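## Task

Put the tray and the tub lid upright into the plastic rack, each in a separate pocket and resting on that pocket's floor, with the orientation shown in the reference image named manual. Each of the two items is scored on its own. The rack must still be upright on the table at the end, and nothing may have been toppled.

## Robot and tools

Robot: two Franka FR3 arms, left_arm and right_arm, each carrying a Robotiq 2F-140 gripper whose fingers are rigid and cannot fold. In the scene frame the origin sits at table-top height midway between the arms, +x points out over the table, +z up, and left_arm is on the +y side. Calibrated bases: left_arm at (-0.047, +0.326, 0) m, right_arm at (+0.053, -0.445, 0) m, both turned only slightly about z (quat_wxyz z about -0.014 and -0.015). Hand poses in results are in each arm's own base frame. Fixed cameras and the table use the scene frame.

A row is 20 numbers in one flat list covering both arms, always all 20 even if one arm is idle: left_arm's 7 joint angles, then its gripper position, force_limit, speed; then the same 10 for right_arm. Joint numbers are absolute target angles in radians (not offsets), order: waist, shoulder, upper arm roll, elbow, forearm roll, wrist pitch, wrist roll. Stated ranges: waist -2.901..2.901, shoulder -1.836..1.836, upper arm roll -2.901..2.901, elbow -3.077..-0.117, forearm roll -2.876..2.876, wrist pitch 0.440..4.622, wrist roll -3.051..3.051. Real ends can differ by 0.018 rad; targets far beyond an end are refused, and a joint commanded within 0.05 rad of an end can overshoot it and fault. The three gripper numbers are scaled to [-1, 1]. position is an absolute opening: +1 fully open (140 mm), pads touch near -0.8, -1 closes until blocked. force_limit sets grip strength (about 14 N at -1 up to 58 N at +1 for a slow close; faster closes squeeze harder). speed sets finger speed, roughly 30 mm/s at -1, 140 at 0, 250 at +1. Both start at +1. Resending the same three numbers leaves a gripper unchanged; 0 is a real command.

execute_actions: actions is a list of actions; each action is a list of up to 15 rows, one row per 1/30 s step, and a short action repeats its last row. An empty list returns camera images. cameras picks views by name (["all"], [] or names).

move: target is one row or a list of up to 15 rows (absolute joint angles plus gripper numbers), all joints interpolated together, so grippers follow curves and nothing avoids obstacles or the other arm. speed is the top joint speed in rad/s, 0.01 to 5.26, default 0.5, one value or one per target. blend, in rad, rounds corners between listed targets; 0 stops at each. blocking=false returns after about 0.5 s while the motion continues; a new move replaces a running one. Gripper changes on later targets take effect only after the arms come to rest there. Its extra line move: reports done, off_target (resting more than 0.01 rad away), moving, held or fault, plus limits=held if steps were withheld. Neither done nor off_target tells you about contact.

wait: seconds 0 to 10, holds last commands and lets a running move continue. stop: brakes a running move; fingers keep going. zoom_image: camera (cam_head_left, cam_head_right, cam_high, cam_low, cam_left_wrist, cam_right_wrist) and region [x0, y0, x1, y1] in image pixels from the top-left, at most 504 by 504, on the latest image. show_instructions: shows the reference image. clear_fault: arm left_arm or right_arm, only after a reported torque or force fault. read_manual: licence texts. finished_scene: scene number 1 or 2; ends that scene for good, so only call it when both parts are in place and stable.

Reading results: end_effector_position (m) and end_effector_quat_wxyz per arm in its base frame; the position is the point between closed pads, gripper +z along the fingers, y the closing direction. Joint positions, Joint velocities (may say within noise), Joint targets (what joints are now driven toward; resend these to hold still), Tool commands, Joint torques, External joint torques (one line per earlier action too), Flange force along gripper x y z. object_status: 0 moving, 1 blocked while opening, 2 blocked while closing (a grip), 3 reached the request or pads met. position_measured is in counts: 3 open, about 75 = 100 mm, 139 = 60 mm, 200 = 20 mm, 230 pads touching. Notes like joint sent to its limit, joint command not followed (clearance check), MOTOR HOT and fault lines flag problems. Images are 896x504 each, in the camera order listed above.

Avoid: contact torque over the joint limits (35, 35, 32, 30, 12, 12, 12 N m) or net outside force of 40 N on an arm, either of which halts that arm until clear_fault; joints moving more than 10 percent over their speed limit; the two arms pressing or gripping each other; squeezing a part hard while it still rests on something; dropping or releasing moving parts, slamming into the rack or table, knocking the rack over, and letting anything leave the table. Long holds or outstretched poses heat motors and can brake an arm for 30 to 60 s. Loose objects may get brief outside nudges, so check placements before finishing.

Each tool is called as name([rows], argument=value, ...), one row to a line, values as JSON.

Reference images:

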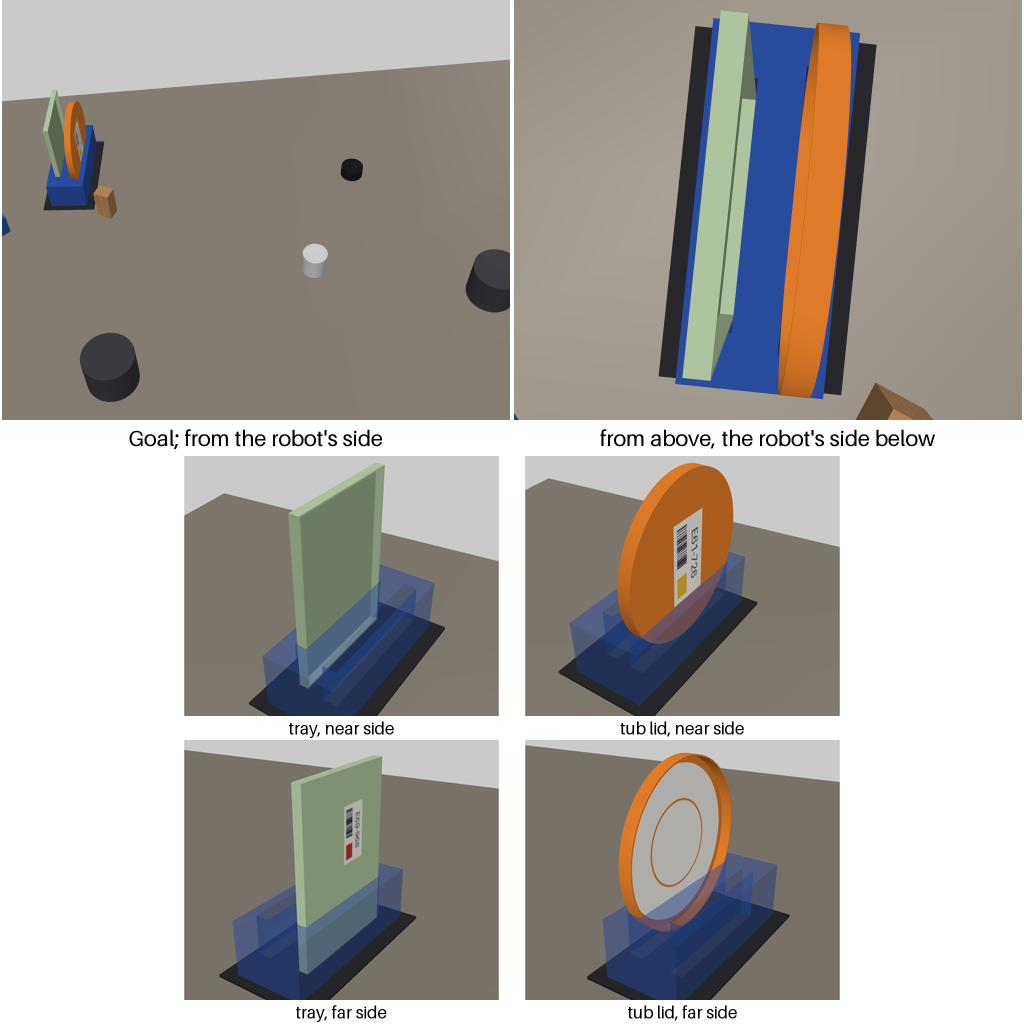

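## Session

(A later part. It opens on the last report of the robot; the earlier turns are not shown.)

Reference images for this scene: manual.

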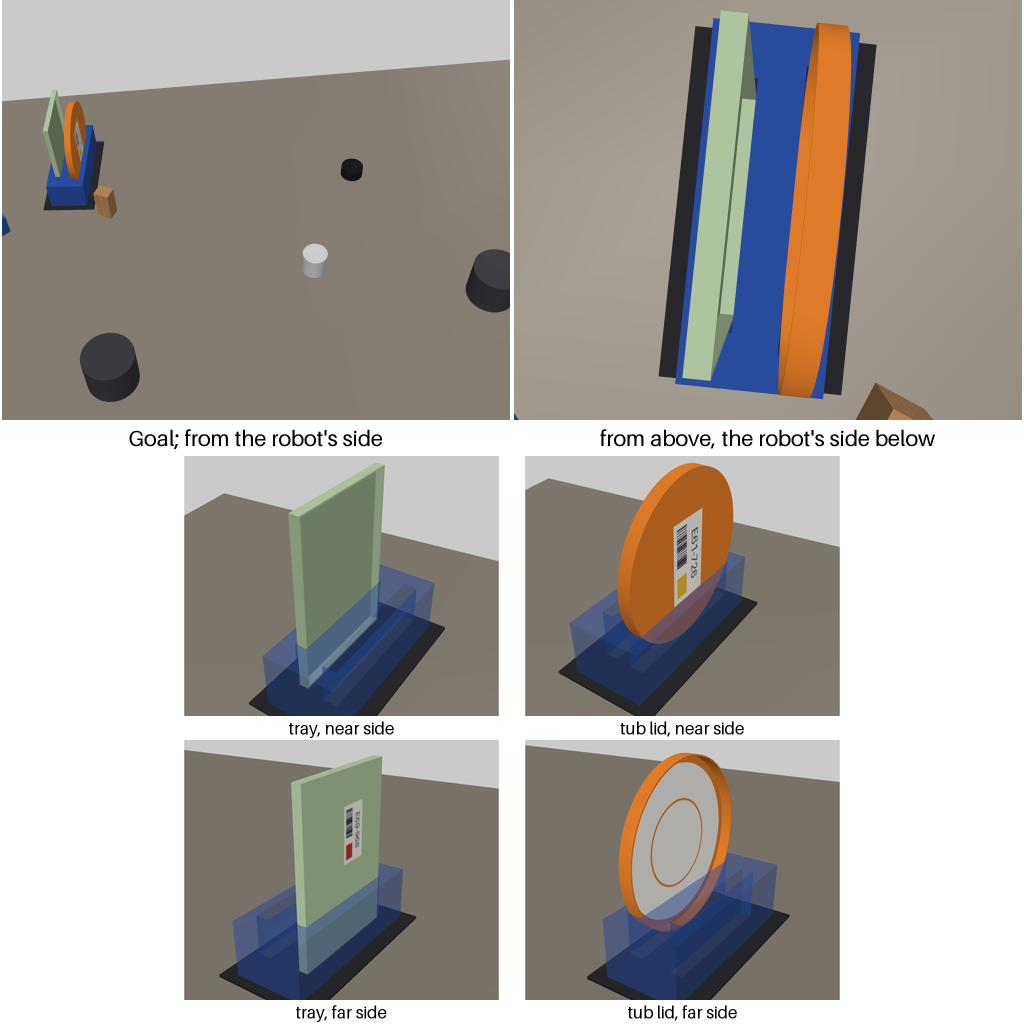

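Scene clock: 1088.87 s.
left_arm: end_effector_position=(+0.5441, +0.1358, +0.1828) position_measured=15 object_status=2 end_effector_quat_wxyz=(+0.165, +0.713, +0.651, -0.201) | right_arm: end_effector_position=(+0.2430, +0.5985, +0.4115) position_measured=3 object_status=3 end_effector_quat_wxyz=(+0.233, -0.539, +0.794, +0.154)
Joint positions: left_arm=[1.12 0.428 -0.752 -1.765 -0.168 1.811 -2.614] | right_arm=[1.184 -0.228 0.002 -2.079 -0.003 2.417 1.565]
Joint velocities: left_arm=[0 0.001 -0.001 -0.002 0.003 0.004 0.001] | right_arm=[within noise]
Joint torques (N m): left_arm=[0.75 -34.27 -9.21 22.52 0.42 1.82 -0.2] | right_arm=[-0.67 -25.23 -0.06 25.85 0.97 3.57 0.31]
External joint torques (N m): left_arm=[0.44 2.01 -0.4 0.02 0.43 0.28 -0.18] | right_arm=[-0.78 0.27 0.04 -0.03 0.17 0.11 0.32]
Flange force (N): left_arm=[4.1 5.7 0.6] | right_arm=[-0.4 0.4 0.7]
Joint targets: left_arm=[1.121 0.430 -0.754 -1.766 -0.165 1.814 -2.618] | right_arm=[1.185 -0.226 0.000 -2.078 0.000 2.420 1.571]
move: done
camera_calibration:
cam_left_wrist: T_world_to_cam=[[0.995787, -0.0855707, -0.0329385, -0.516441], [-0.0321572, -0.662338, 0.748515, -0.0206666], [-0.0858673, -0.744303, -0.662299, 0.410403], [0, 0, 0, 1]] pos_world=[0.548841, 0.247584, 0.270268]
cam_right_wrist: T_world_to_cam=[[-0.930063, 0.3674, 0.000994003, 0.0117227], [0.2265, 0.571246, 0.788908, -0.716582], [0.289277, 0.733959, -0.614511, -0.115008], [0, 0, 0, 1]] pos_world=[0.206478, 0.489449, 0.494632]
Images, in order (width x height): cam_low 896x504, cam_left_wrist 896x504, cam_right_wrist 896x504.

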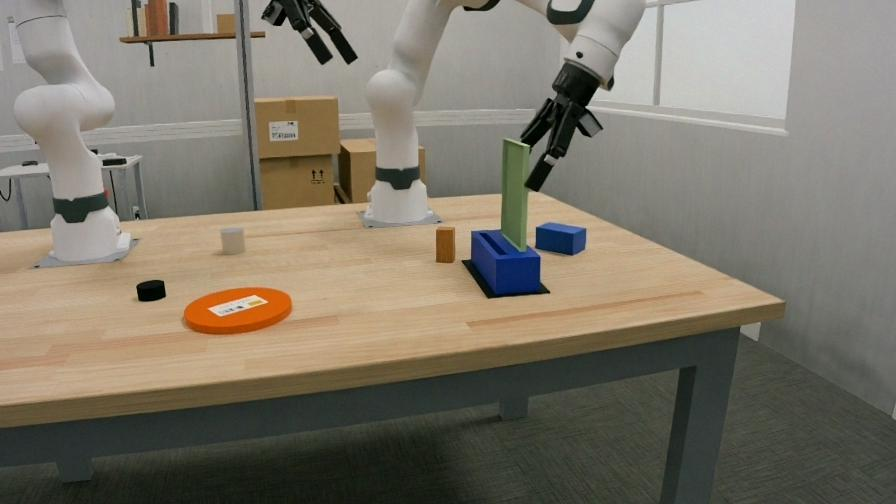

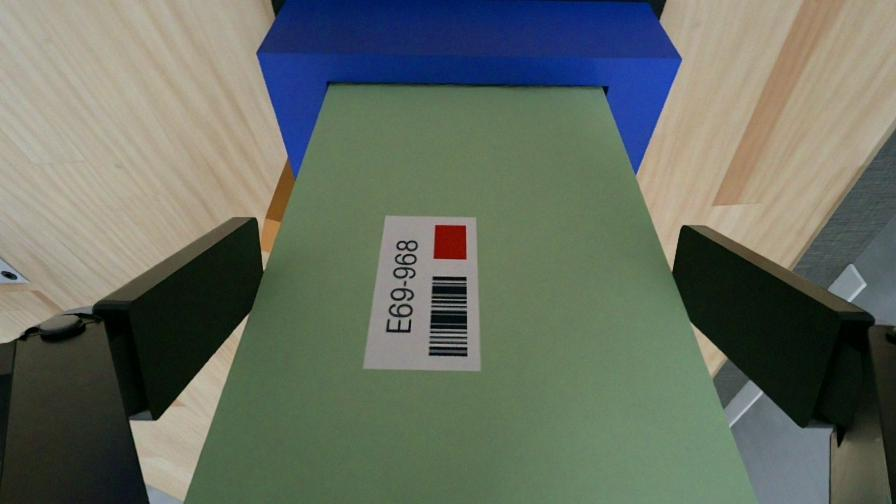

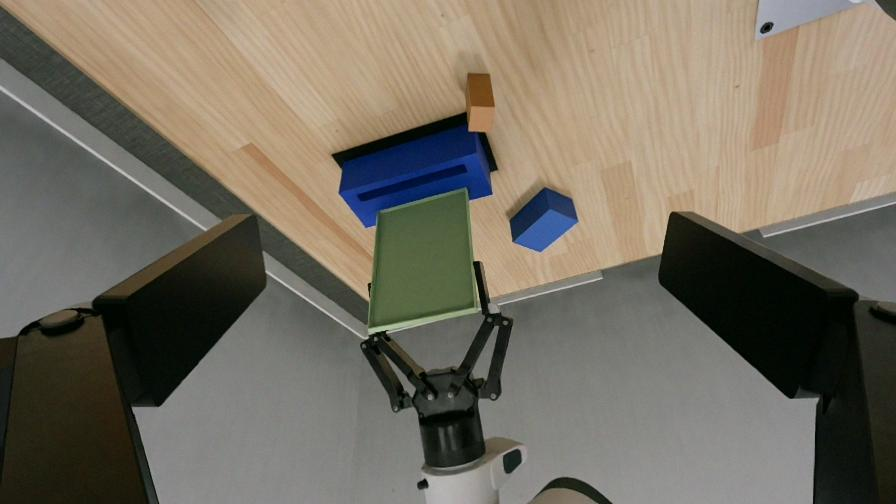

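move(target=[1.1178,0.4485,-0.7523,-1.7754,-0.1546,1.8371,-2.618,-0.98,-0.1,-1,1.185,-0.226,0,-2.078,0,2.42,1.571,1,0,0], speed=0.02, cameras=["cam_low","cam_right_wrist","cam_left_wrist"])

zoom_image(camera="cam_low", region=[490, 220, 550, 265])

zoom_image(camera="cam_left_wrist", region=[300, 40, 640, 140])

Scene clock: 1115.13 s.
left_arm: end_effector_position=(+0.5452, +0.1363, +0.1715) position_measured=15 object_status=2 end_effector_quat_wxyz=(+0.165, +0.713, +0.652, -0.201) | right_arm: end_effector_position=(+0.2430, +0.5985, +0.4115) position_measured=3 object_status=3 end_effector_quat_wxyz=(+0.233, -0.539, +0.794, +0.154)
Joint positions: left_arm=[1.119 0.446 -0.753 -1.774 -0.157 1.834 -2.614] | right_arm=[1.184 -0.228 0.002 -2.079 -0.003 2.417 1.565]
Joint velocities: left_arm=[0 -0.001 0.001 0.001 0.001 0.004 0] | right_arm=[within noise]
Joint torques (N m): left_arm=[0.01 -34.63 -9.24 22.34 0.39 1.7 -0.15] | right_arm=[-0.75 -25.25 -0.06 25.82 0.96 3.56 0.34]
External joint torques (N m): left_arm=[0.09 2.06 0.25 0.11 0.41 0.17 -0.13] | right_arm=[-0.77 0.39 0.14 -0.17 0.16 0.09 0.35]
Flange force (N): left_arm=[5.0 7.1 0.3] | right_arm=[-0.2 0.6 1.0]
Joint targets: left_arm=[1.118 0.449 -0.752 -1.775 -0.155 1.837 -2.618] | right_arm=[1.185 -0.226 0.000 -2.078 0.000 2.420 1.571]
move: done
camera_calibration:
cam_left_wrist: T_world_to_cam=[[0.995868, -0.084828, -0.0324118, -0.518033], [-0.0320421, -0.662213, 0.74863, -0.0119727], [-0.0849683, -0.744499, -0.662195, 0.402897], [0, 0, 0, 1]] pos_world=[0.549742, 0.248084, 0.258969]
cam_right_wrist: T_world_to_cam=[[-0.930063, 0.3674, 0.000994003, 0.0117227], [0.2265, 0.571246, 0.788908, -0.716582], [0.289277, 0.733959, -0.614511, -0.115008], [0, 0, 0, 1]] pos_world=[0.206478, 0.489449, 0.494632]
Images, in order (width x height): cam_low 896x504, cam_left_wrist 896x504, cam_right_wrist 896x504.

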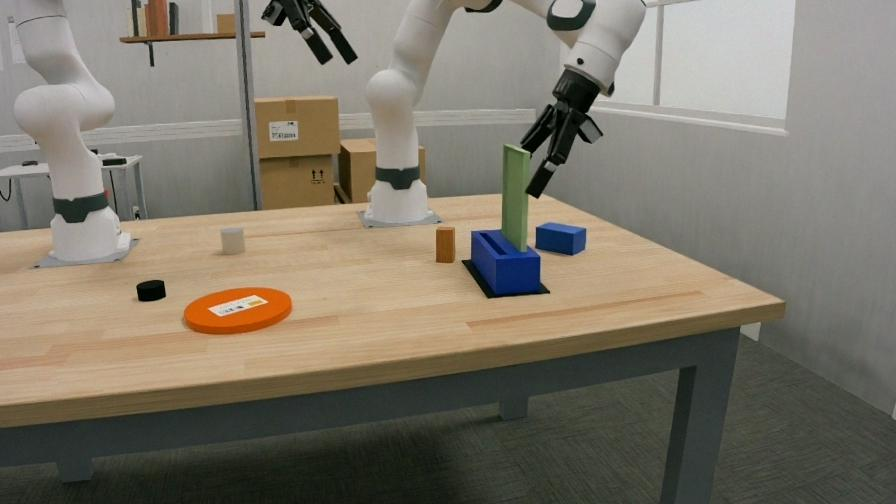

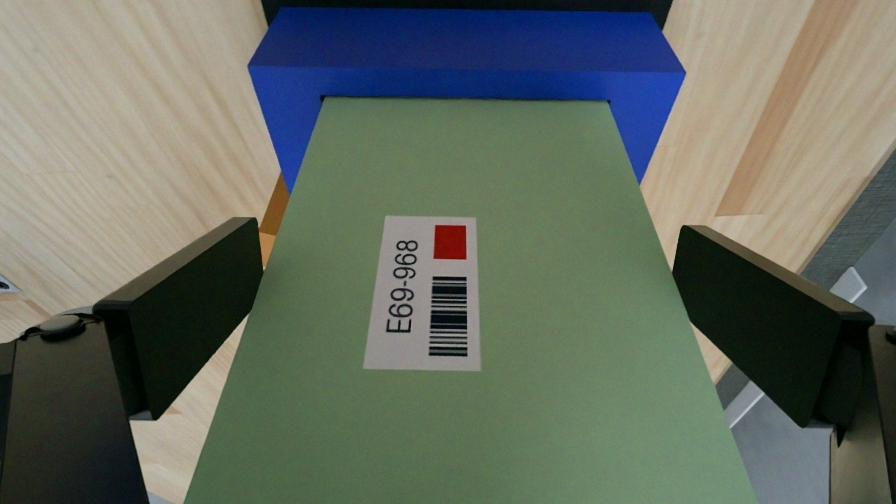

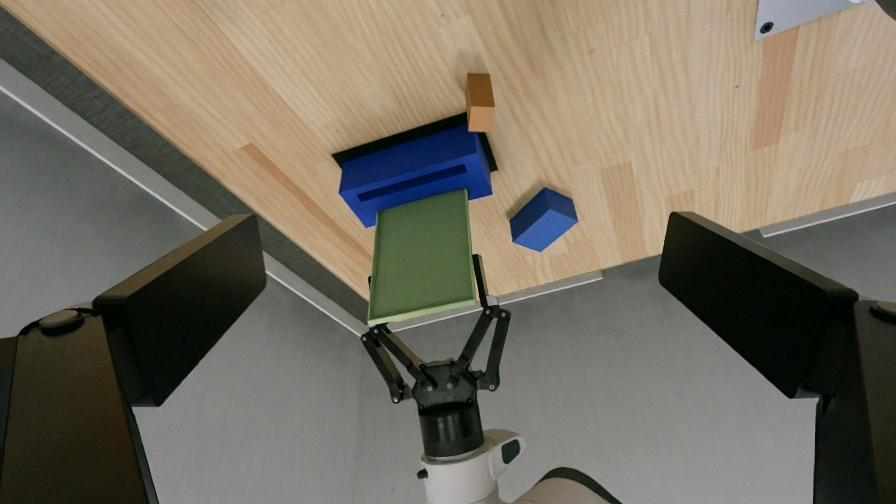

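Scaled by 8.400 from the camera's 896x504 image, which has a finer 1280x720 frame.

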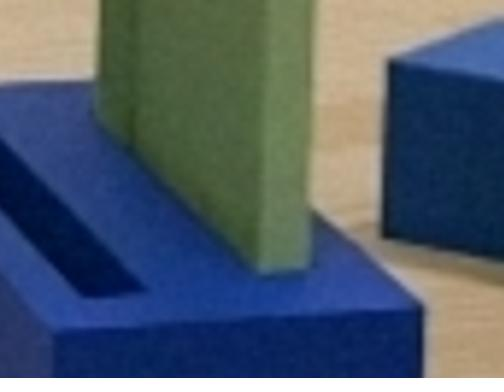

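Scaled by 1.482 from the camera's 896x504 image, which has a finer 1280x720 frame.

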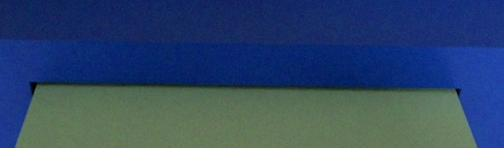

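move(target=[1.1207,0.4708,-0.7561,-1.7910,-0.1390,1.8684,-2.618,-0.98,-0.1,-1,1.185,-0.226,0,-2.078,0,2.42,1.571,1,0,0], speed=0.02)

Scene clock: 1141.07 s.
left_arm: end_effector_position=(+0.5452, +0.1359, +0.1562) position_measured=15 object_status=2 end_effector_quat_wxyz=(+0.165, +0.713, +0.652, -0.201) | right_arm: end_effector_position=(+0.2430, +0.5985, +0.4115) position_measured=3 object_status=3 end_effector_quat_wxyz=(+0.233, -0.539, +0.794, +0.154)
Joint positions: left_arm=[1.12 0.469 -0.755 -1.79 -0.142 1.865 -2.614] | right_arm=[1.184 -0.228 0.002 -2.079 -0.003 2.417 1.565]
Joint velocities: left_arm=[0.001 0 -0.001 -0.001 0.002 0.004 0] | right_arm=[within noise]
Joint torques (N m): left_arm=[0.78 -34.93 -10.22 22.03 0.46 1.86 -0.18] | right_arm=[-0.64 -25.25 -0.03 25.81 0.95 3.53 0.31]
External joint torques (N m): left_arm=[0.69 2.19 -0.36 -0.04 0.44 0.31 -0.16] | right_arm=[-0.65 0.37 0.18 -0.15 0.16 0.07 0.32]
Flange force (N): left_arm=[4.3 5.1 1.1] | right_arm=[-0.2 0.6 0.9]
Joint targets: left_arm=[1.121 0.471 -0.756 -1.791 -0.139 1.868 -2.618] | right_arm=[1.185 -0.226 0.000 -2.078 0.000 2.420 1.571]
move: done

move(target=[1.1224,0.4815,-0.7581,-1.7988,-0.1319,1.8834,-2.618,-0.98,-0.1,-1,1.185,-0.226,0,-2.078,0,2.42,1.571,1,0,0], speed=0.02)

move(target=[1.1242,0.4922,-0.7602,-1.8068,-0.1250,1.8987,-2.618,-0.98,-0.1,-1,1.185,-0.226,0,-2.078,0,2.42,1.571,1,0,0], speed=0.02, cameras=["cam_low","cam_right_wrist","cam_left_wrist"])

Scene clock: 1151.00 s.
left_arm: end_effector_position=(+0.5451, +0.1356, +0.1490) position_measured=15 object_status=2 end_effector_quat_wxyz=(+0.165, +0.713, +0.651, -0.201) | right_arm: end_effector_position=(+0.2430, +0.5985, +0.4115) position_measured=3 object_status=3 end_effector_quat_wxyz=(+0.233, -0.539, +0.794, +0.154)
Joint positions: left_arm=[1.121 0.479 -0.757 -1.797 -0.135 1.88 -2.614] | right_arm=[1.184 -0.228 0.002 -2.079 -0.003 2.417 1.565]
Joint velocities: left_arm=[-0.001 0.001 0 0.002 0.001 0.004 0] | right_arm=[within noise]
Joint torques (N m): left_arm=[0.79 -35.02 -10.32 21.84 0.51 1.86 -0.19] | right_arm=[-0.72 -25.22 -0.12 25.75 0.96 3.55 0.31]
External joint torques (N m): left_arm=[0.68 2.18 -0.26 -0.04 0.47 0.32 -0.17] | right_arm=[-0.72 0.31 0.11 -0.12 0.17 0.1 0.33]
Flange force (N): left_arm=[4.3 5.0 1.2] | right_arm=[-0.2 0.5 0.8]
Joint targets: left_arm=[1.122 0.482 -0.758 -1.799 -0.132 1.883 -2.618] | right_arm=[1.185 -0.226 0.000 -2.078 0.000 2.420 1.571]
move: done

Scene clock: 1152.07 s.
left_arm: end_effector_position=(+0.5449, +0.1352, +0.1419) position_measured=15 object_status=2 end_effector_quat_wxyz=(+0.165, +0.713, +0.651, -0.201) | right_arm: end_effector_position=(+0.2430, +0.5985, +0.4115) position_measured=3 object_status=3 end_effector_quat_wxyz=(+0.233, -0.539, +0.794, +0.154)
Joint positions: left_arm=[1.123 0.49 -0.759 -1.805 -0.128 1.896 -2.614] | right_arm=[1.184 -0.228 0.002 -2.079 -0.003 2.417 1.565]
Joint velocities: left_arm=[0 0 0.003 -0.001 0.001 0.005 -0.001] | right_arm=[within noise]
Joint torques (N m): left_arm=[0.74 -35.11 -10.56 21.69 0.5 1.87 -0.17] | right_arm=[-0.72 -25.27 -0.06 25.86 0.96 3.54 0.32]
External joint torques (N m): left_arm=[0.76 2.25 -0.16 0.03 0.45 0.34 -0.15] | right_arm=[-0.79 0.28 0.08 -0.04 0.17 0.08 0.34]
Flange force (N): left_arm=[4.6 5.2 1.2] | right_arm=[-0.4 0.4 0.7]
Joint targets: left_arm=[1.124 0.492 -0.760 -1.807 -0.125 1.899 -2.618] | right_arm=[1.185 -0.226 0.000 -2.078 0.000 2.420 1.571]
move: done
camera_calibration:
cam_left_wrist: T_world_to_cam=[[0.995817, -0.0853116, -0.0327238, -0.51876], [-0.0320433, -0.661449, 0.749305, 0.0092516], [-0.0855696, -0.745122, -0.661416, 0.382781], [0, 0, 0, 1]] pos_world=[0.549641, 0.247082, 0.229269]
cam_right_wrist: T_world_to_cam=[[-0.930063, 0.3674, 0.000994003, 0.0117227], [0.2265, 0.571246, 0.788908, -0.716582], [0.289277, 0.733959, -0.614511, -0.115008], [0, 0, 0, 1]] pos_world=[0.206478, 0.489449, 0.494632]
Images, in order (width x height): cam_low 896x504, cam_left_wrist 896x504, cam_right_wrist 896x504.

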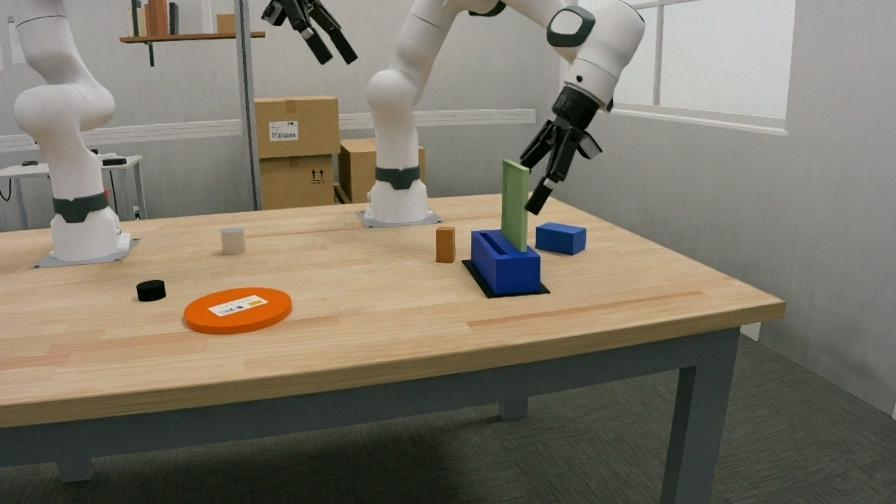

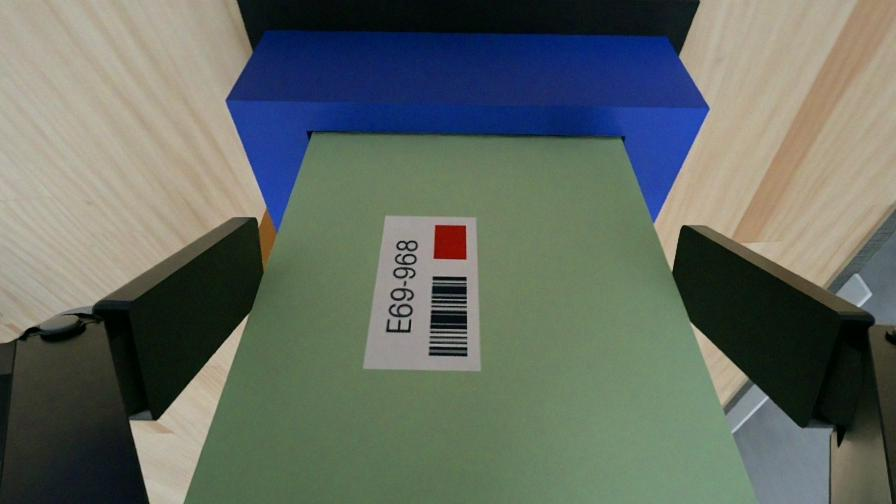

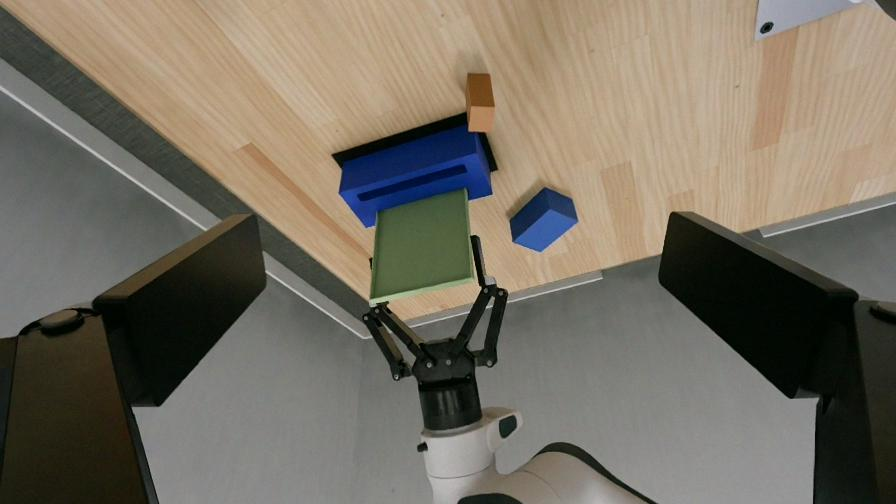

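move(target=[1.1262,0.4999,-0.7618,-1.8126,-0.1205,1.9098,-2.618,-0.98,-0.1,-1,1.185,-0.226,0,-2.078,0,2.42,1.571,1,0,0], speed=0.02)

move(target=[1.1282,0.5075,-0.7636,-1.8184,-0.1162,1.9210,-2.618,-0.98,-0.1,-1,1.185,-0.226,0,-2.078,0,2.42,1.571,1,0,0], speed=0.02)

Scene clock: 1159.03 s.
left_arm: end_effector_position=(+0.5448, +0.1351, +0.1369) position_measured=15 object_status=2 end_effector_quat_wxyz=(+0.166, +0.712, +0.652, -0.201) | right_arm: end_effector_position=(+0.2430, +0.5985, +0.4115) position_measured=3 object_status=3 end_effector_quat_wxyz=(+0.233, -0.539, +0.794, +0.154)
Joint positions: left_arm=[1.125 0.498 -0.76 -1.811 -0.123 1.907 -2.614] | right_arm=[1.184 -0.228 0.002 -2.079 -0.003 2.417 1.565]
Joint velocities: left_arm=[-0.002 0 0 -0.001 0.001 0.005 0] | right_arm=[within noise]
Joint torques (N m): left_arm=[0.86 -35.24 -10.91 21.61 0.49 1.83 -0.18] | right_arm=[-0.72 -25.15 -0.16 25.9 0.96 3.55 0.34]
External joint torques (N m): left_arm=[0.69 1.92 -0.54 0.12 0.44 0.29 -0.16] | right_arm=[-0.75 0.43 0.03 -0.05 0.16 0.08 0.35]
Flange force (N): left_arm=[3.7 4.5 0.9] | right_arm=[-0.7 0.4 1.0]
Joint targets: left_arm=[1.126 0.500 -0.762 -1.813 -0.120 1.910 -2.618] | right_arm=[1.185 -0.226 0.000 -2.078 0.000 2.420 1.571]
move: done

Scene clock: 1159.87 s.
left_arm: end_effector_position=(+0.5447, +0.1348, +0.1320) position_measured=15 object_status=2 end_effector_quat_wxyz=(+0.166, +0.712, +0.652, -0.201) | right_arm: end_effector_position=(+0.2430, +0.5985, +0.4115) position_measured=3 object_status=3 end_effector_quat_wxyz=(+0.233, -0.539, +0.794, +0.154)
Joint positions: left_arm=[1.127 0.505 -0.762 -1.817 -0.119 1.918 -2.614] | right_arm=[1.184 -0.228 0.002 -2.079 -0.003 2.417 1.565]
Joint velocities: left_arm=[-0.001 -0.001 -0.001 0 0.001 0.005 0] | right_arm=[within noise]
Joint torques (N m): left_arm=[0.79 -35.24 -11.17 21.41 0.43 1.84 -0.17] | right_arm=[-0.7 -25.22 -0.12 25.82 0.96 3.56 0.26]
External joint torques (N m): left_arm=[0.78 2.14 -0.48 0.02 0.37 0.31 -0.16] | right_arm=[-0.65 0.29 0.15 -0.04 0.16 0.11 0.28]
Flange force (N): left_arm=[3.9 4.4 1.3] | right_arm=[-0.4 0.5 0.8]
Joint targets: left_arm=[1.128 0.507 -0.764 -1.818 -0.116 1.921 -2.618] | right_arm=[1.185 -0.226 0.000 -2.078 0.000 2.420 1.571]
move: done

move(target=[1.1302,0.5129,-0.7649,-1.8224,-0.1132,1.9288,-2.618,-0.98,-0.1,-1,1.185,-0.226,0,-2.078,0,2.42,1.571,1,0,0], speed=0.02)

move(target=[1.1320,0.5183,-0.7662,-1.8264,-0.1102,1.9366,-2.618,-0.98,-0.1,-1,1.185,-0.226,0,-2.078,0,2.42,1.571,1,0,0], speed=0.02, cameras=["cam_low","cam_right_wrist","cam_left_wrist"])

Scene clock: 1167.67 s.
left_arm: end_effector_position=(+0.5450, +0.1346, +0.1315) position_measured=15 object_status=2 end_effector_quat_wxyz=(+0.167, +0.711, +0.653, -0.201) | right_arm: end_effector_position=(+0.2430, +0.5985, +0.4115) position_measured=3 object_status=3 end_effector_quat_wxyz=(+0.233, -0.539, +0.794, +0.154)
Joint positions: left_arm=[1.13 0.507 -0.765 -1.818 -0.118 1.921 -2.617] | right_arm=[1.184 -0.228 0.002 -2.079 -0.003 2.417 1.565]
Joint torques (N m): left_arm=[0.53 -32.95 -9.85 19.7 1.01 2.77 -0.01] | right_arm=[-0.69 -25.21 -0.09 25.9 0.98 3.54 0.29]
External joint torques (N m): left_arm=[0.27 4.52 0.75 -1.82 0.94 1.22 0.01] | right_arm=[-0.71 0.18 0.11 0.09 0.19 0.1 0.3]
Flange force (N): left_arm=[7.5 5.9 8.5] | right_arm=[-0.7 0.4 0.5]
Joint targets: left_arm=[1.130 0.513 -0.765 -1.822 -0.113 1.929 -2.618] | right_arm=[1.185 -0.226 0.000 -2.078 0.000 2.420 1.571]
move: done

Scene clock: 1168.37 s.
left_arm: end_effector_position=(+0.5454, +0.1344, +0.1310) position_measured=15 object_status=2 end_effector_quat_wxyz=(+0.167, +0.711, +0.653, -0.201) | right_arm: end_effector_position=(+0.2430, +0.5985, +0.4115) position_measured=3 object_status=3 end_effector_quat_wxyz=(+0.233, -0.539, +0.794, +0.154)
Joint positions: left_arm=[1.132 0.508 -0.768 -1.82 -0.117 1.924 -2.618] | right_arm=[1.184 -0.228 0.002 -2.079 -0.003 2.417 1.565]
Joint torques (N m): left_arm=[0.17 -30.55 -8.99 18.01 1.54 3.6 -0.04] | right_arm=[-0.69 -25.24 -0.17 25.82 0.97 3.53 0.3]
External joint torques (N m): left_arm=[0.08 6.75 1.76 -3.35 1.48 2.06 -0.02] | right_arm=[-0.7 0.17 0.04 0 0.18 0.09 0.32]
Flange force (N): left_arm=[10.9 7.7 14.7] | right_arm=[-0.3 0.4 0.5]
Joint targets: left_arm=[1.132 0.518 -0.766 -1.826 -0.110 1.937 -2.618] | right_arm=[1.185 -0.226 0.000 -2.078 0.000 2.420 1.571]
move: off_target (left_arm); left_arm: the wrist pitch is farthest, 0.013 rad from its target
camera_calibration:
cam_left_wrist: T_world_to_cam=[[0.996309, -0.0804985, -0.0297932, -0.520882], [-0.0308714, -0.659926, 0.750696, 0.0158335], [-0.0800912, -0.747005, -0.659976, 0.372102], [0, 0, 0, 1]] pos_world=[0.549251, 0.246481, 0.218173]
cam_right_wrist: T_world_to_cam=[[-0.930063, 0.3674, 0.000994003, 0.0117227], [0.2265, 0.571246, 0.788908, -0.716582], [0.289277, 0.733959, -0.614511, -0.115008], [0, 0, 0, 1]] pos_world=[0.206478, 0.489449, 0.494632]
Images, in order (width x height): cam_low 896x504, cam_left_wrist 896x504, cam_right_wrist 896x504.

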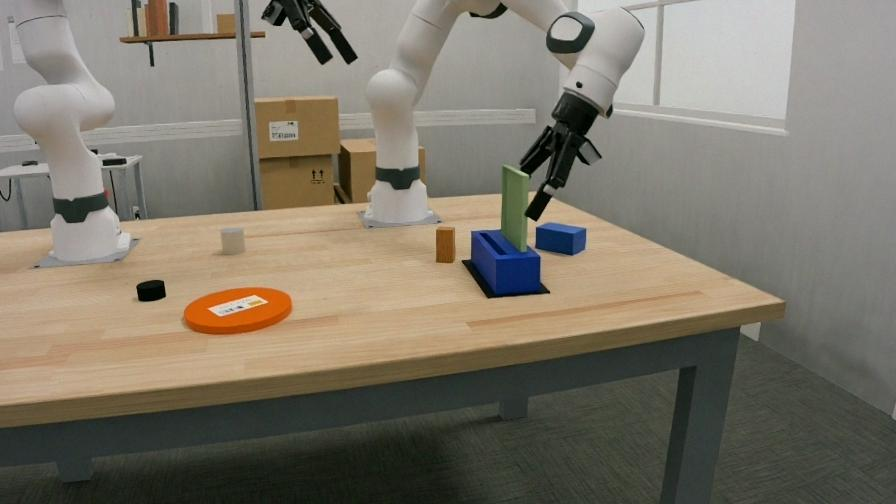

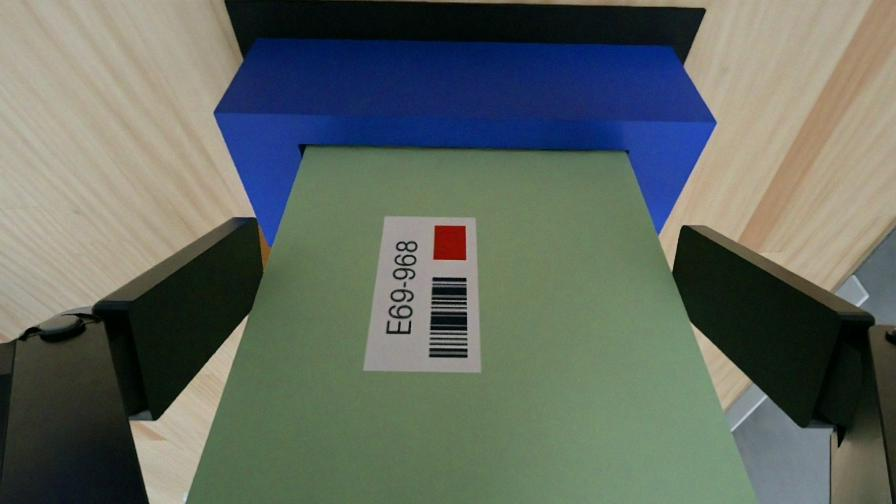

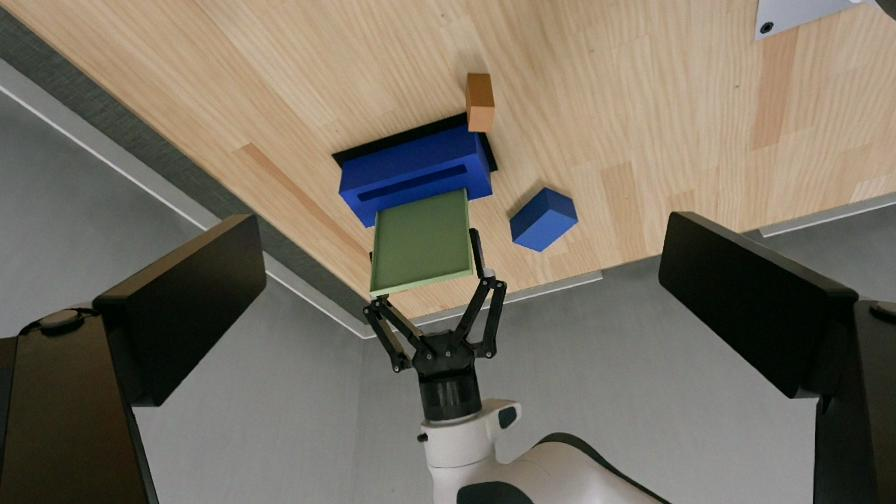

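move(target=[1.1305,0.5110,-0.7645,-1.8205,-0.1145,1.9255,-2.618,-0.98,-0.1,-1,1.185,-0.226,0,-2.078,0,2.42,1.571,1,0,0], speed=0.05)

execute_actions([
  [[1.1305,0.5110,-0.7645,-1.8205,-0.1145,1.9255,-2.618,1,-0.1,-1,1.185,-0.226,0,-2.078,0,2.42,1.571,1,0,0]],
], cameras=["cam_low","cam_right_wrist","cam_left_wrist"])

Scene clock: 1212.03 s.
left_arm: end_effector_position=(+0.5453, +0.1347, +0.1311) position_measured=15 object_status=2 end_effector_quat_wxyz=(+0.167, +0.711, +0.653, -0.201) | right_arm: end_effector_position=(+0.2430, +0.5985, +0.4115) position_measured=3 object_status=3 end_effector_quat_wxyz=(+0.233, -0.539, +0.794, +0.154)
Joint positions: left_arm=[1.132 0.508 -0.768 -1.819 -0.117 1.923 -2.618] | right_arm=[1.184 -0.228 0.002 -2.079 -0.003 2.417 1.565]
Joint torques (N m): left_arm=[-0.33 -33.41 -8.88 20.29 0.6 2.06 -0.02] | right_arm=[-0.69 -25.27 -0.08 25.85 0.95 3.54 0.28]
External joint torques (N m): left_arm=[-0.41 3.77 1.84 -0.98 0.54 0.54 0] | right_arm=[-0.67 0.16 0.16 0.01 0.16 0.09 0.3]
Flange force (N): left_arm=[8.4 9.1 5.2] | right_arm=[-0.3 0.5 0.5]
Joint targets: left_arm=[1.131 0.511 -0.764 -1.821 -0.114 1.925 -2.618] | right_arm=[1.185 -0.226 0.000 -2.078 0.000 2.420 1.571]
move: done

Scene clock: 1212.73 s.
left_arm: end_effector_position=(+0.5449, +0.1354, +0.1305) position_measured=3 object_status=3 end_effector_quat_wxyz=(+0.167, +0.710, +0.653, -0.201) | right_arm: end_effector_position=(+0.2430, +0.5985, +0.4115) position_measured=3 object_status=3 end_effector_quat_wxyz=(+0.233, -0.539, +0.794, +0.154)
Joint positions: left_arm=[1.132 0.509 -0.766 -1.819 -0.117 1.923 -2.618] | right_arm=[1.184 -0.228 0.002 -2.079 -0.003 2.417 1.565]
Joint torques (N m): left_arm=[0.1 -35.07 -10.21 21.49 0.44 1.89 -0.02] | right_arm=[-0.77 -25.22 -0.13 25.84 0.97 3.55 0.31]
External joint torques (N m): left_arm=[0.03 2.21 0.52 0.18 0.37 0.36 -0.01] | right_arm=[-0.68 0.34 0.19 -0.05 0.17 0.09 0.33]
Flange force (N): left_arm=[5.6 7.2 1.5] | right_arm=[-0.5 0.6 0.8]
Joint targets: left_arm=[1.131 0.511 -0.764 -1.821 -0.114 1.925 -2.618] | right_arm=[1.185 -0.226 0.000 -2.078 0.000 2.420 1.571]
camera_calibration:
cam_left_wrist: T_world_to_cam=[[0.996397, -0.078955, -0.030976, -0.52049], [-0.0289632, -0.660024, 0.750686, 0.0158338], [-0.0797153, -0.747084, -0.659932, 0.372283], [0, 0, 0, 1]] pos_world=[0.54875, 0.247482, 0.217672]
cam_right_wrist: T_world_to_cam=[[-0.930063, 0.3674, 0.000994003, 0.0117227], [0.2265, 0.571246, 0.788908, -0.716582], [0.289277, 0.733959, -0.614511, -0.115008], [0, 0, 0, 1]] pos_world=[0.206478, 0.489449, 0.494632]
Images, in order (width x height): cam_low 896x504, cam_left_wrist 896x504, cam_right_wrist 896x504.

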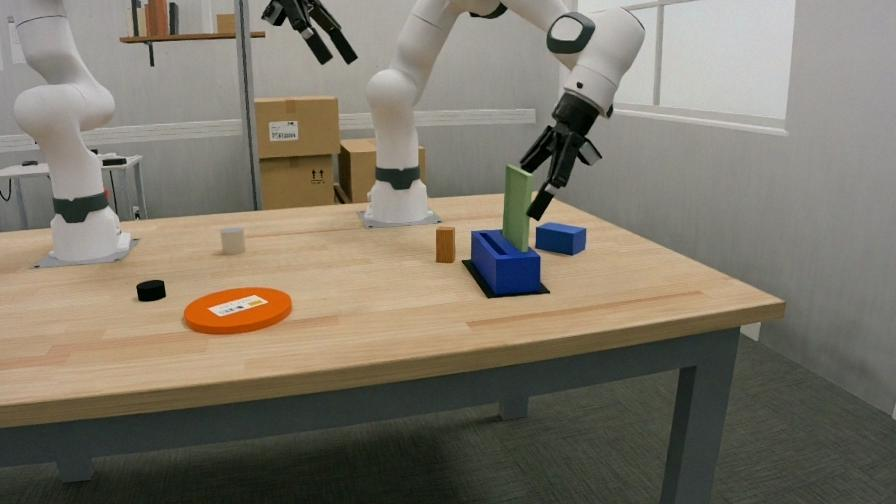

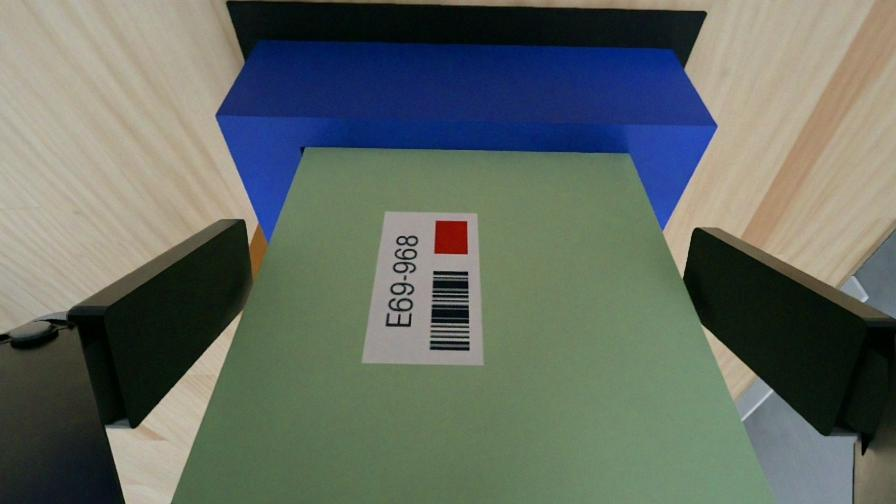

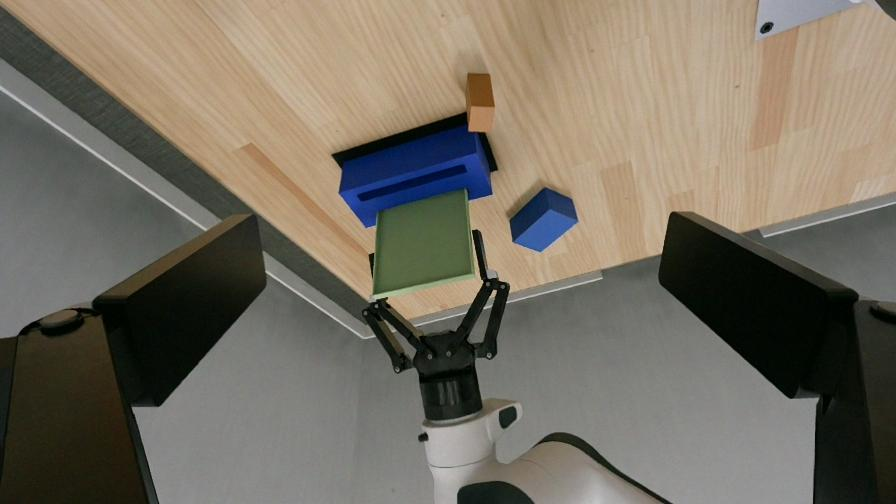

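move([
  [1.1307,0.4955,-0.7577,-1.7524,-0.1176,1.8443,-2.618,1,-0.1,-1,1.185,-0.226,0,-2.078,0,2.42,1.571,1,0,0],
  [1.1276,0.4934,-0.7446,-1.6635,-0.1187,1.7543,-2.618,1,-0.1,-1,1.185,-0.226,0,-2.078,0,2.42,1.571,1,0,0],
  [1.1276,0.05,-0.7446,-1.6635,-0.1187,1.7543,-2.618,1,-0.1,-1,1.0,-0.4,0,-2.1,0,1.9,1.571,1,0,0],
  [1.1276,-0.25,-0.7446,-1.8,-0.1187,1.7543,-2.618,1,-0.1,-1,0.785,-0.496,0,-2.155,0,1.659,1.571,1,0,0],
], speed=[0.05,0.06,0.4,0.6], blend=[0.01,0.02,0.1,0], cameras=["cam_low","cam_right_wrist","cam_left_wrist","cam_high"])

Scene clock: 1286.70 s.
left_arm: end_effector_position=(+0.5197, +0.1641, +0.4171) position_measured=3 object_status=3 end_effector_quat_wxyz=(-0.002, +0.748, +0.659, +0.076) | right_arm: end_effector_position=(+0.2847, +0.2831, +0.3800) position_measured=3 object_status=3 end_effector_quat_wxyz=(+0.002, -0.385, +0.923, -0.001)
Joint positions: left_arm=[1.127 -0.249 -0.746 -1.798 -0.117 1.756 -2.618] | right_arm=[0.787 -0.494 -0.002 -2.154 -0.003 1.663 1.565]
Joint velocities: left_arm=[within noise] | right_arm=[-0.001 -0.001 0 -0.001 -0.002 -0.004 -0.001]
Joint torques (N m): left_arm=[0.72 -14.51 6.64 24.14 0.84 2.71 0] | right_arm=[-1.31 -15.85 0.34 23.84 1.05 1.97 0.34]
External joint torques (N m): left_arm=[0.58 0.98 1.19 -0.19 -0.22 -0.21 -0.01] | right_arm=[-1.33 -1.03 0.72 -0.7 0.23 -0.51 0.34]
Flange force (N): left_arm=[2.0 -0.2 -0.3] | right_arm=[5.2 0.9 1.1]
Joint targets: left_arm=[1.128 -0.250 -0.745 -1.800 -0.119 1.754 -2.618] | right_arm=[0.785 -0.496 0.000 -2.155 0.000 1.659 1.571]
move: done
camera_calibration:
cam_left_wrist: T_world_to_cam=[[0.987939, -0.118202, 0.100024, -0.527979], [-0.136612, -0.96946, 0.203676, 0.153952], [0.0728945, -0.214884, -0.973915, 0.54509], [0, 0, 0, 1]] pos_world=[0.502909, 0.203974, 0.552326]
cam_right_wrist: T_world_to_cam=[[-0.710233, 0.703944, 0.00558316, 0.00674439], [0.663966, 0.667221, 0.337588, -0.501201], [0.233918, 0.243473, -0.941278, 0.36389], [0, 0, 0, 1]] pos_world=[0.25245, 0.241066, 0.511683]
Images, in order (width x height): cam_high 896x504, cam_low 896x504, cam_left_wrist 896x504, cam_right_wrist 896x504.

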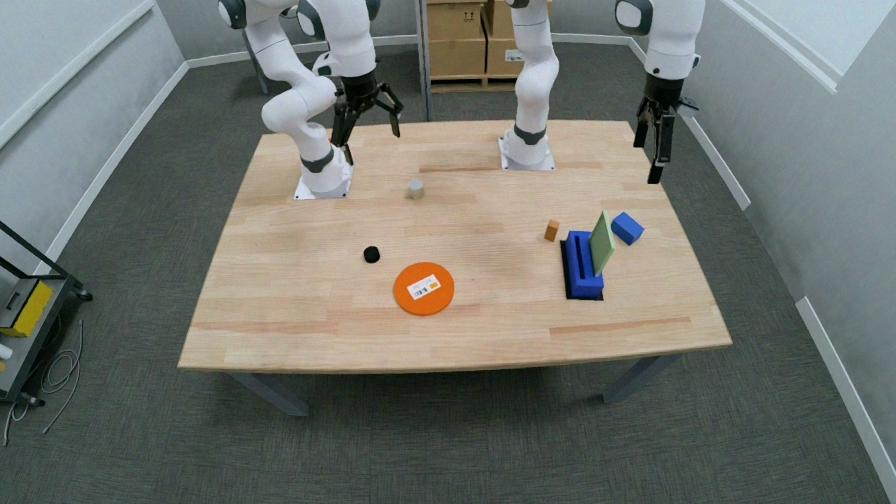

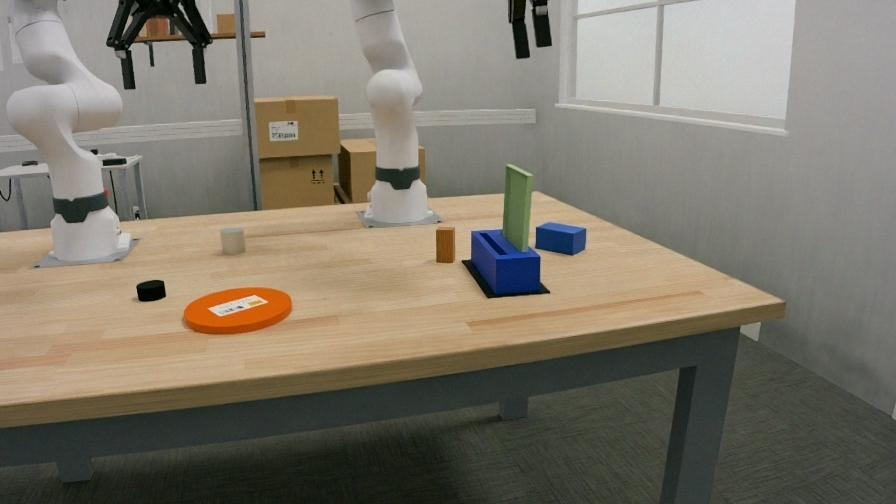

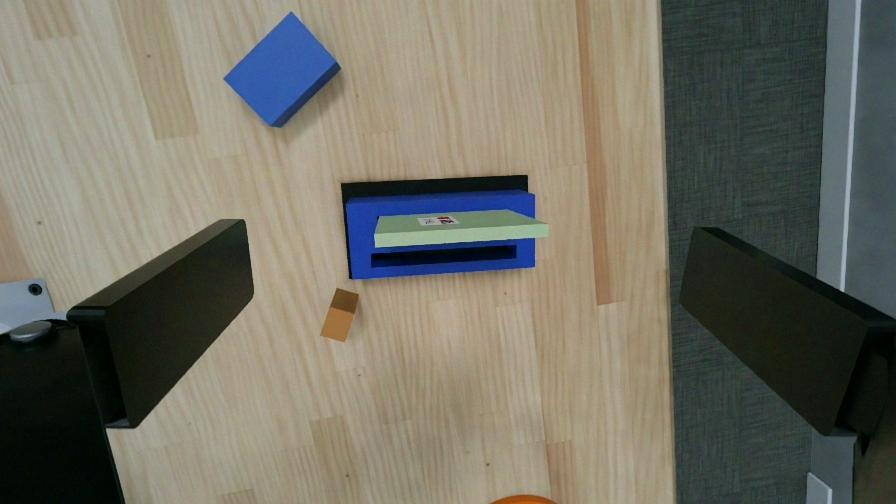

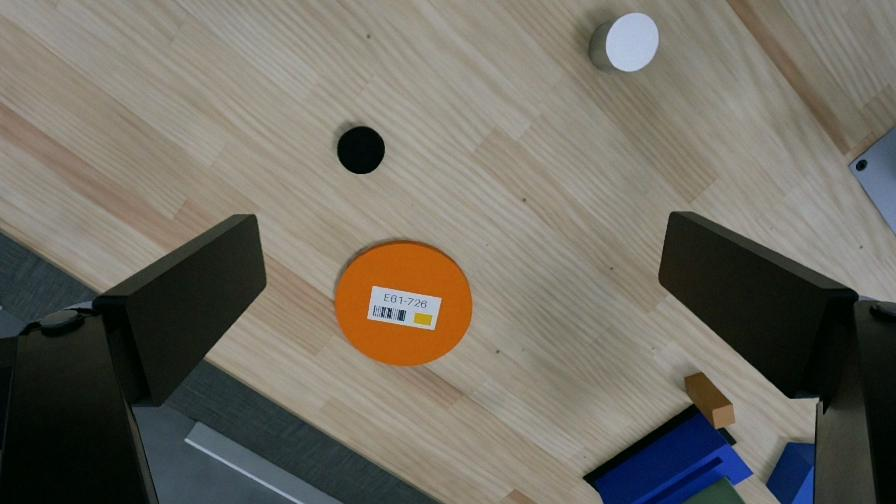

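zoom_image(camera="cam_right_wrist", region=[320, 220, 490, 380])

zoom_image(camera="cam_left_wrist", region=[330, 160, 560, 300])

Scaled by 2.965 from the camera's 896x504 image, which has a finer 1280x720 frame.

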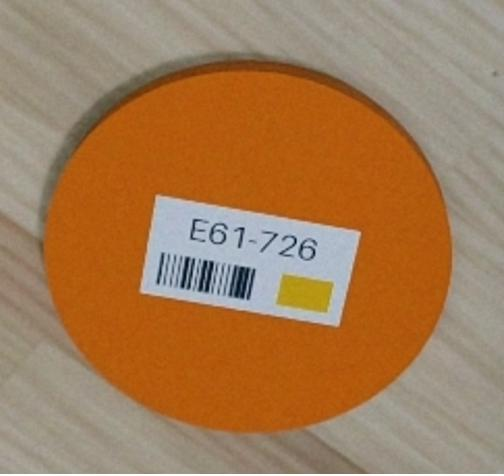

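Scaled by 2.191 from the camera's 896x504 image, which has a finer 1280x720 frame.

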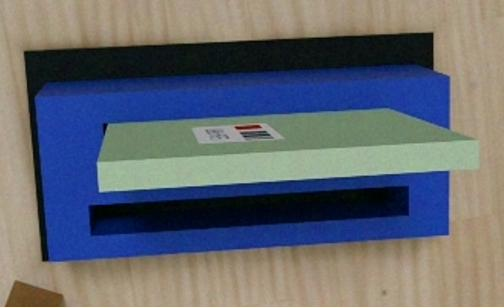

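move(target=[1.1276,-0.25,-0.7446,-1.8,-0.1187,1.7543,-2.618,1,-0.1,-1,0.5473,0.2716,0,-1.9776,0,2.2492,-0.0513,1,0,0], speed=0.6, cameras=["cam_right_wrist","cam_low"])

Scene clock: 1340.50 s.
left_arm: end_effector_position=(+0.5197, +0.1641, +0.4171) position_measured=3 object_status=3 end_effector_quat_wxyz=(-0.002, +0.748, +0.659, +0.076) | right_arm: end_effector_position=(+0.5144, +0.3128, +0.1202) position_measured=3 object_status=3 end_effector_quat_wxyz=(+0.002, +0.883, -0.470, +0.001)
Joint positions: left_arm=[1.127 -0.249 -0.746 -1.798 -0.117 1.756 -2.618] | right_arm=[0.549 0.27 -0.001 -1.978 -0.003 2.247 -0.044]
Joint velocities: left_arm=[within noise] | right_arm=[0.001 0.001 -0.001 0 0 0 -0.005]
Joint torques (N m): left_arm=[0.67 -14.51 6.63 24.07 0.84 2.69 -0.01] | right_arm=[-0.99 -39.91 0.74 23.04 0.76 2.73 0]
External joint torques (N m): left_arm=[0.51 0.96 1.16 -0.27 -0.23 -0.23 -0.02] | right_arm=[-1.23 0.15 0.31 -0.18 0.17 0.13 0]
Flange force (N): left_arm=[1.8 -0.5 -0.2] | right_arm=[1.2 0.5 0.6]
Joint targets: left_arm=[1.128 -0.250 -0.745 -1.800 -0.119 1.754 -2.618] | right_arm=[0.547 0.272 0.000 -1.978 0.000 2.249 -0.051]
move: done
camera_calibration:
cam_right_wrist: T_world_to_cam=[[-0.829801, -0.557964, 0.0103673, 0.60619], [-0.523347, 0.7845, 0.332666, -0.011159], [-0.193749, 0.270621, -0.942988, 0.270061], [0, 0, 0, 1]] pos_world=[0.5495, 0.273902, 0.252092]
Images, in order (width x height): cam_low 896x504, cam_right_wrist 896x504.

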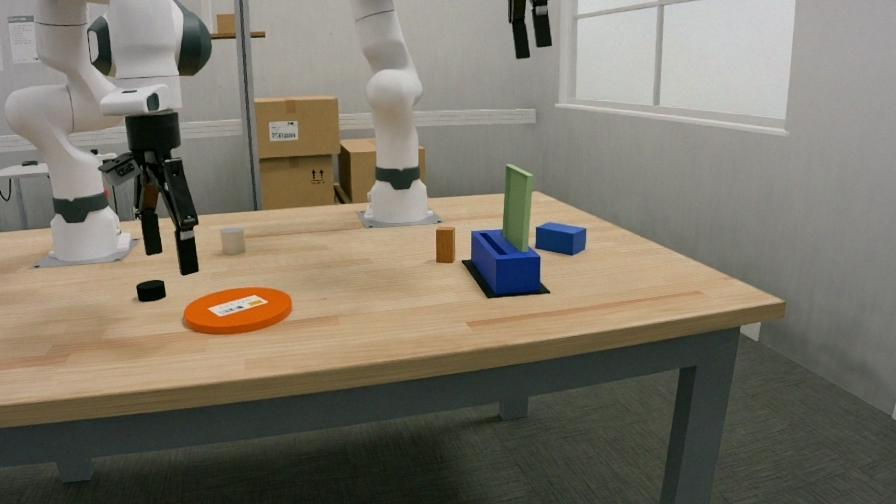

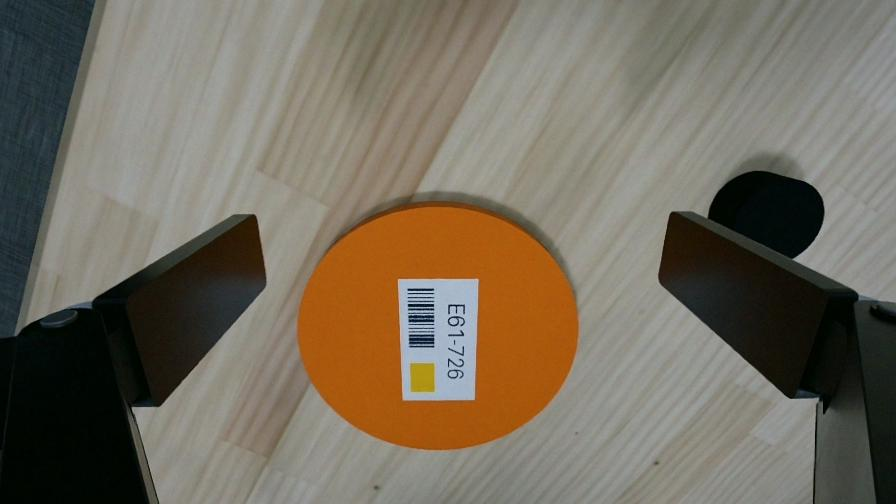

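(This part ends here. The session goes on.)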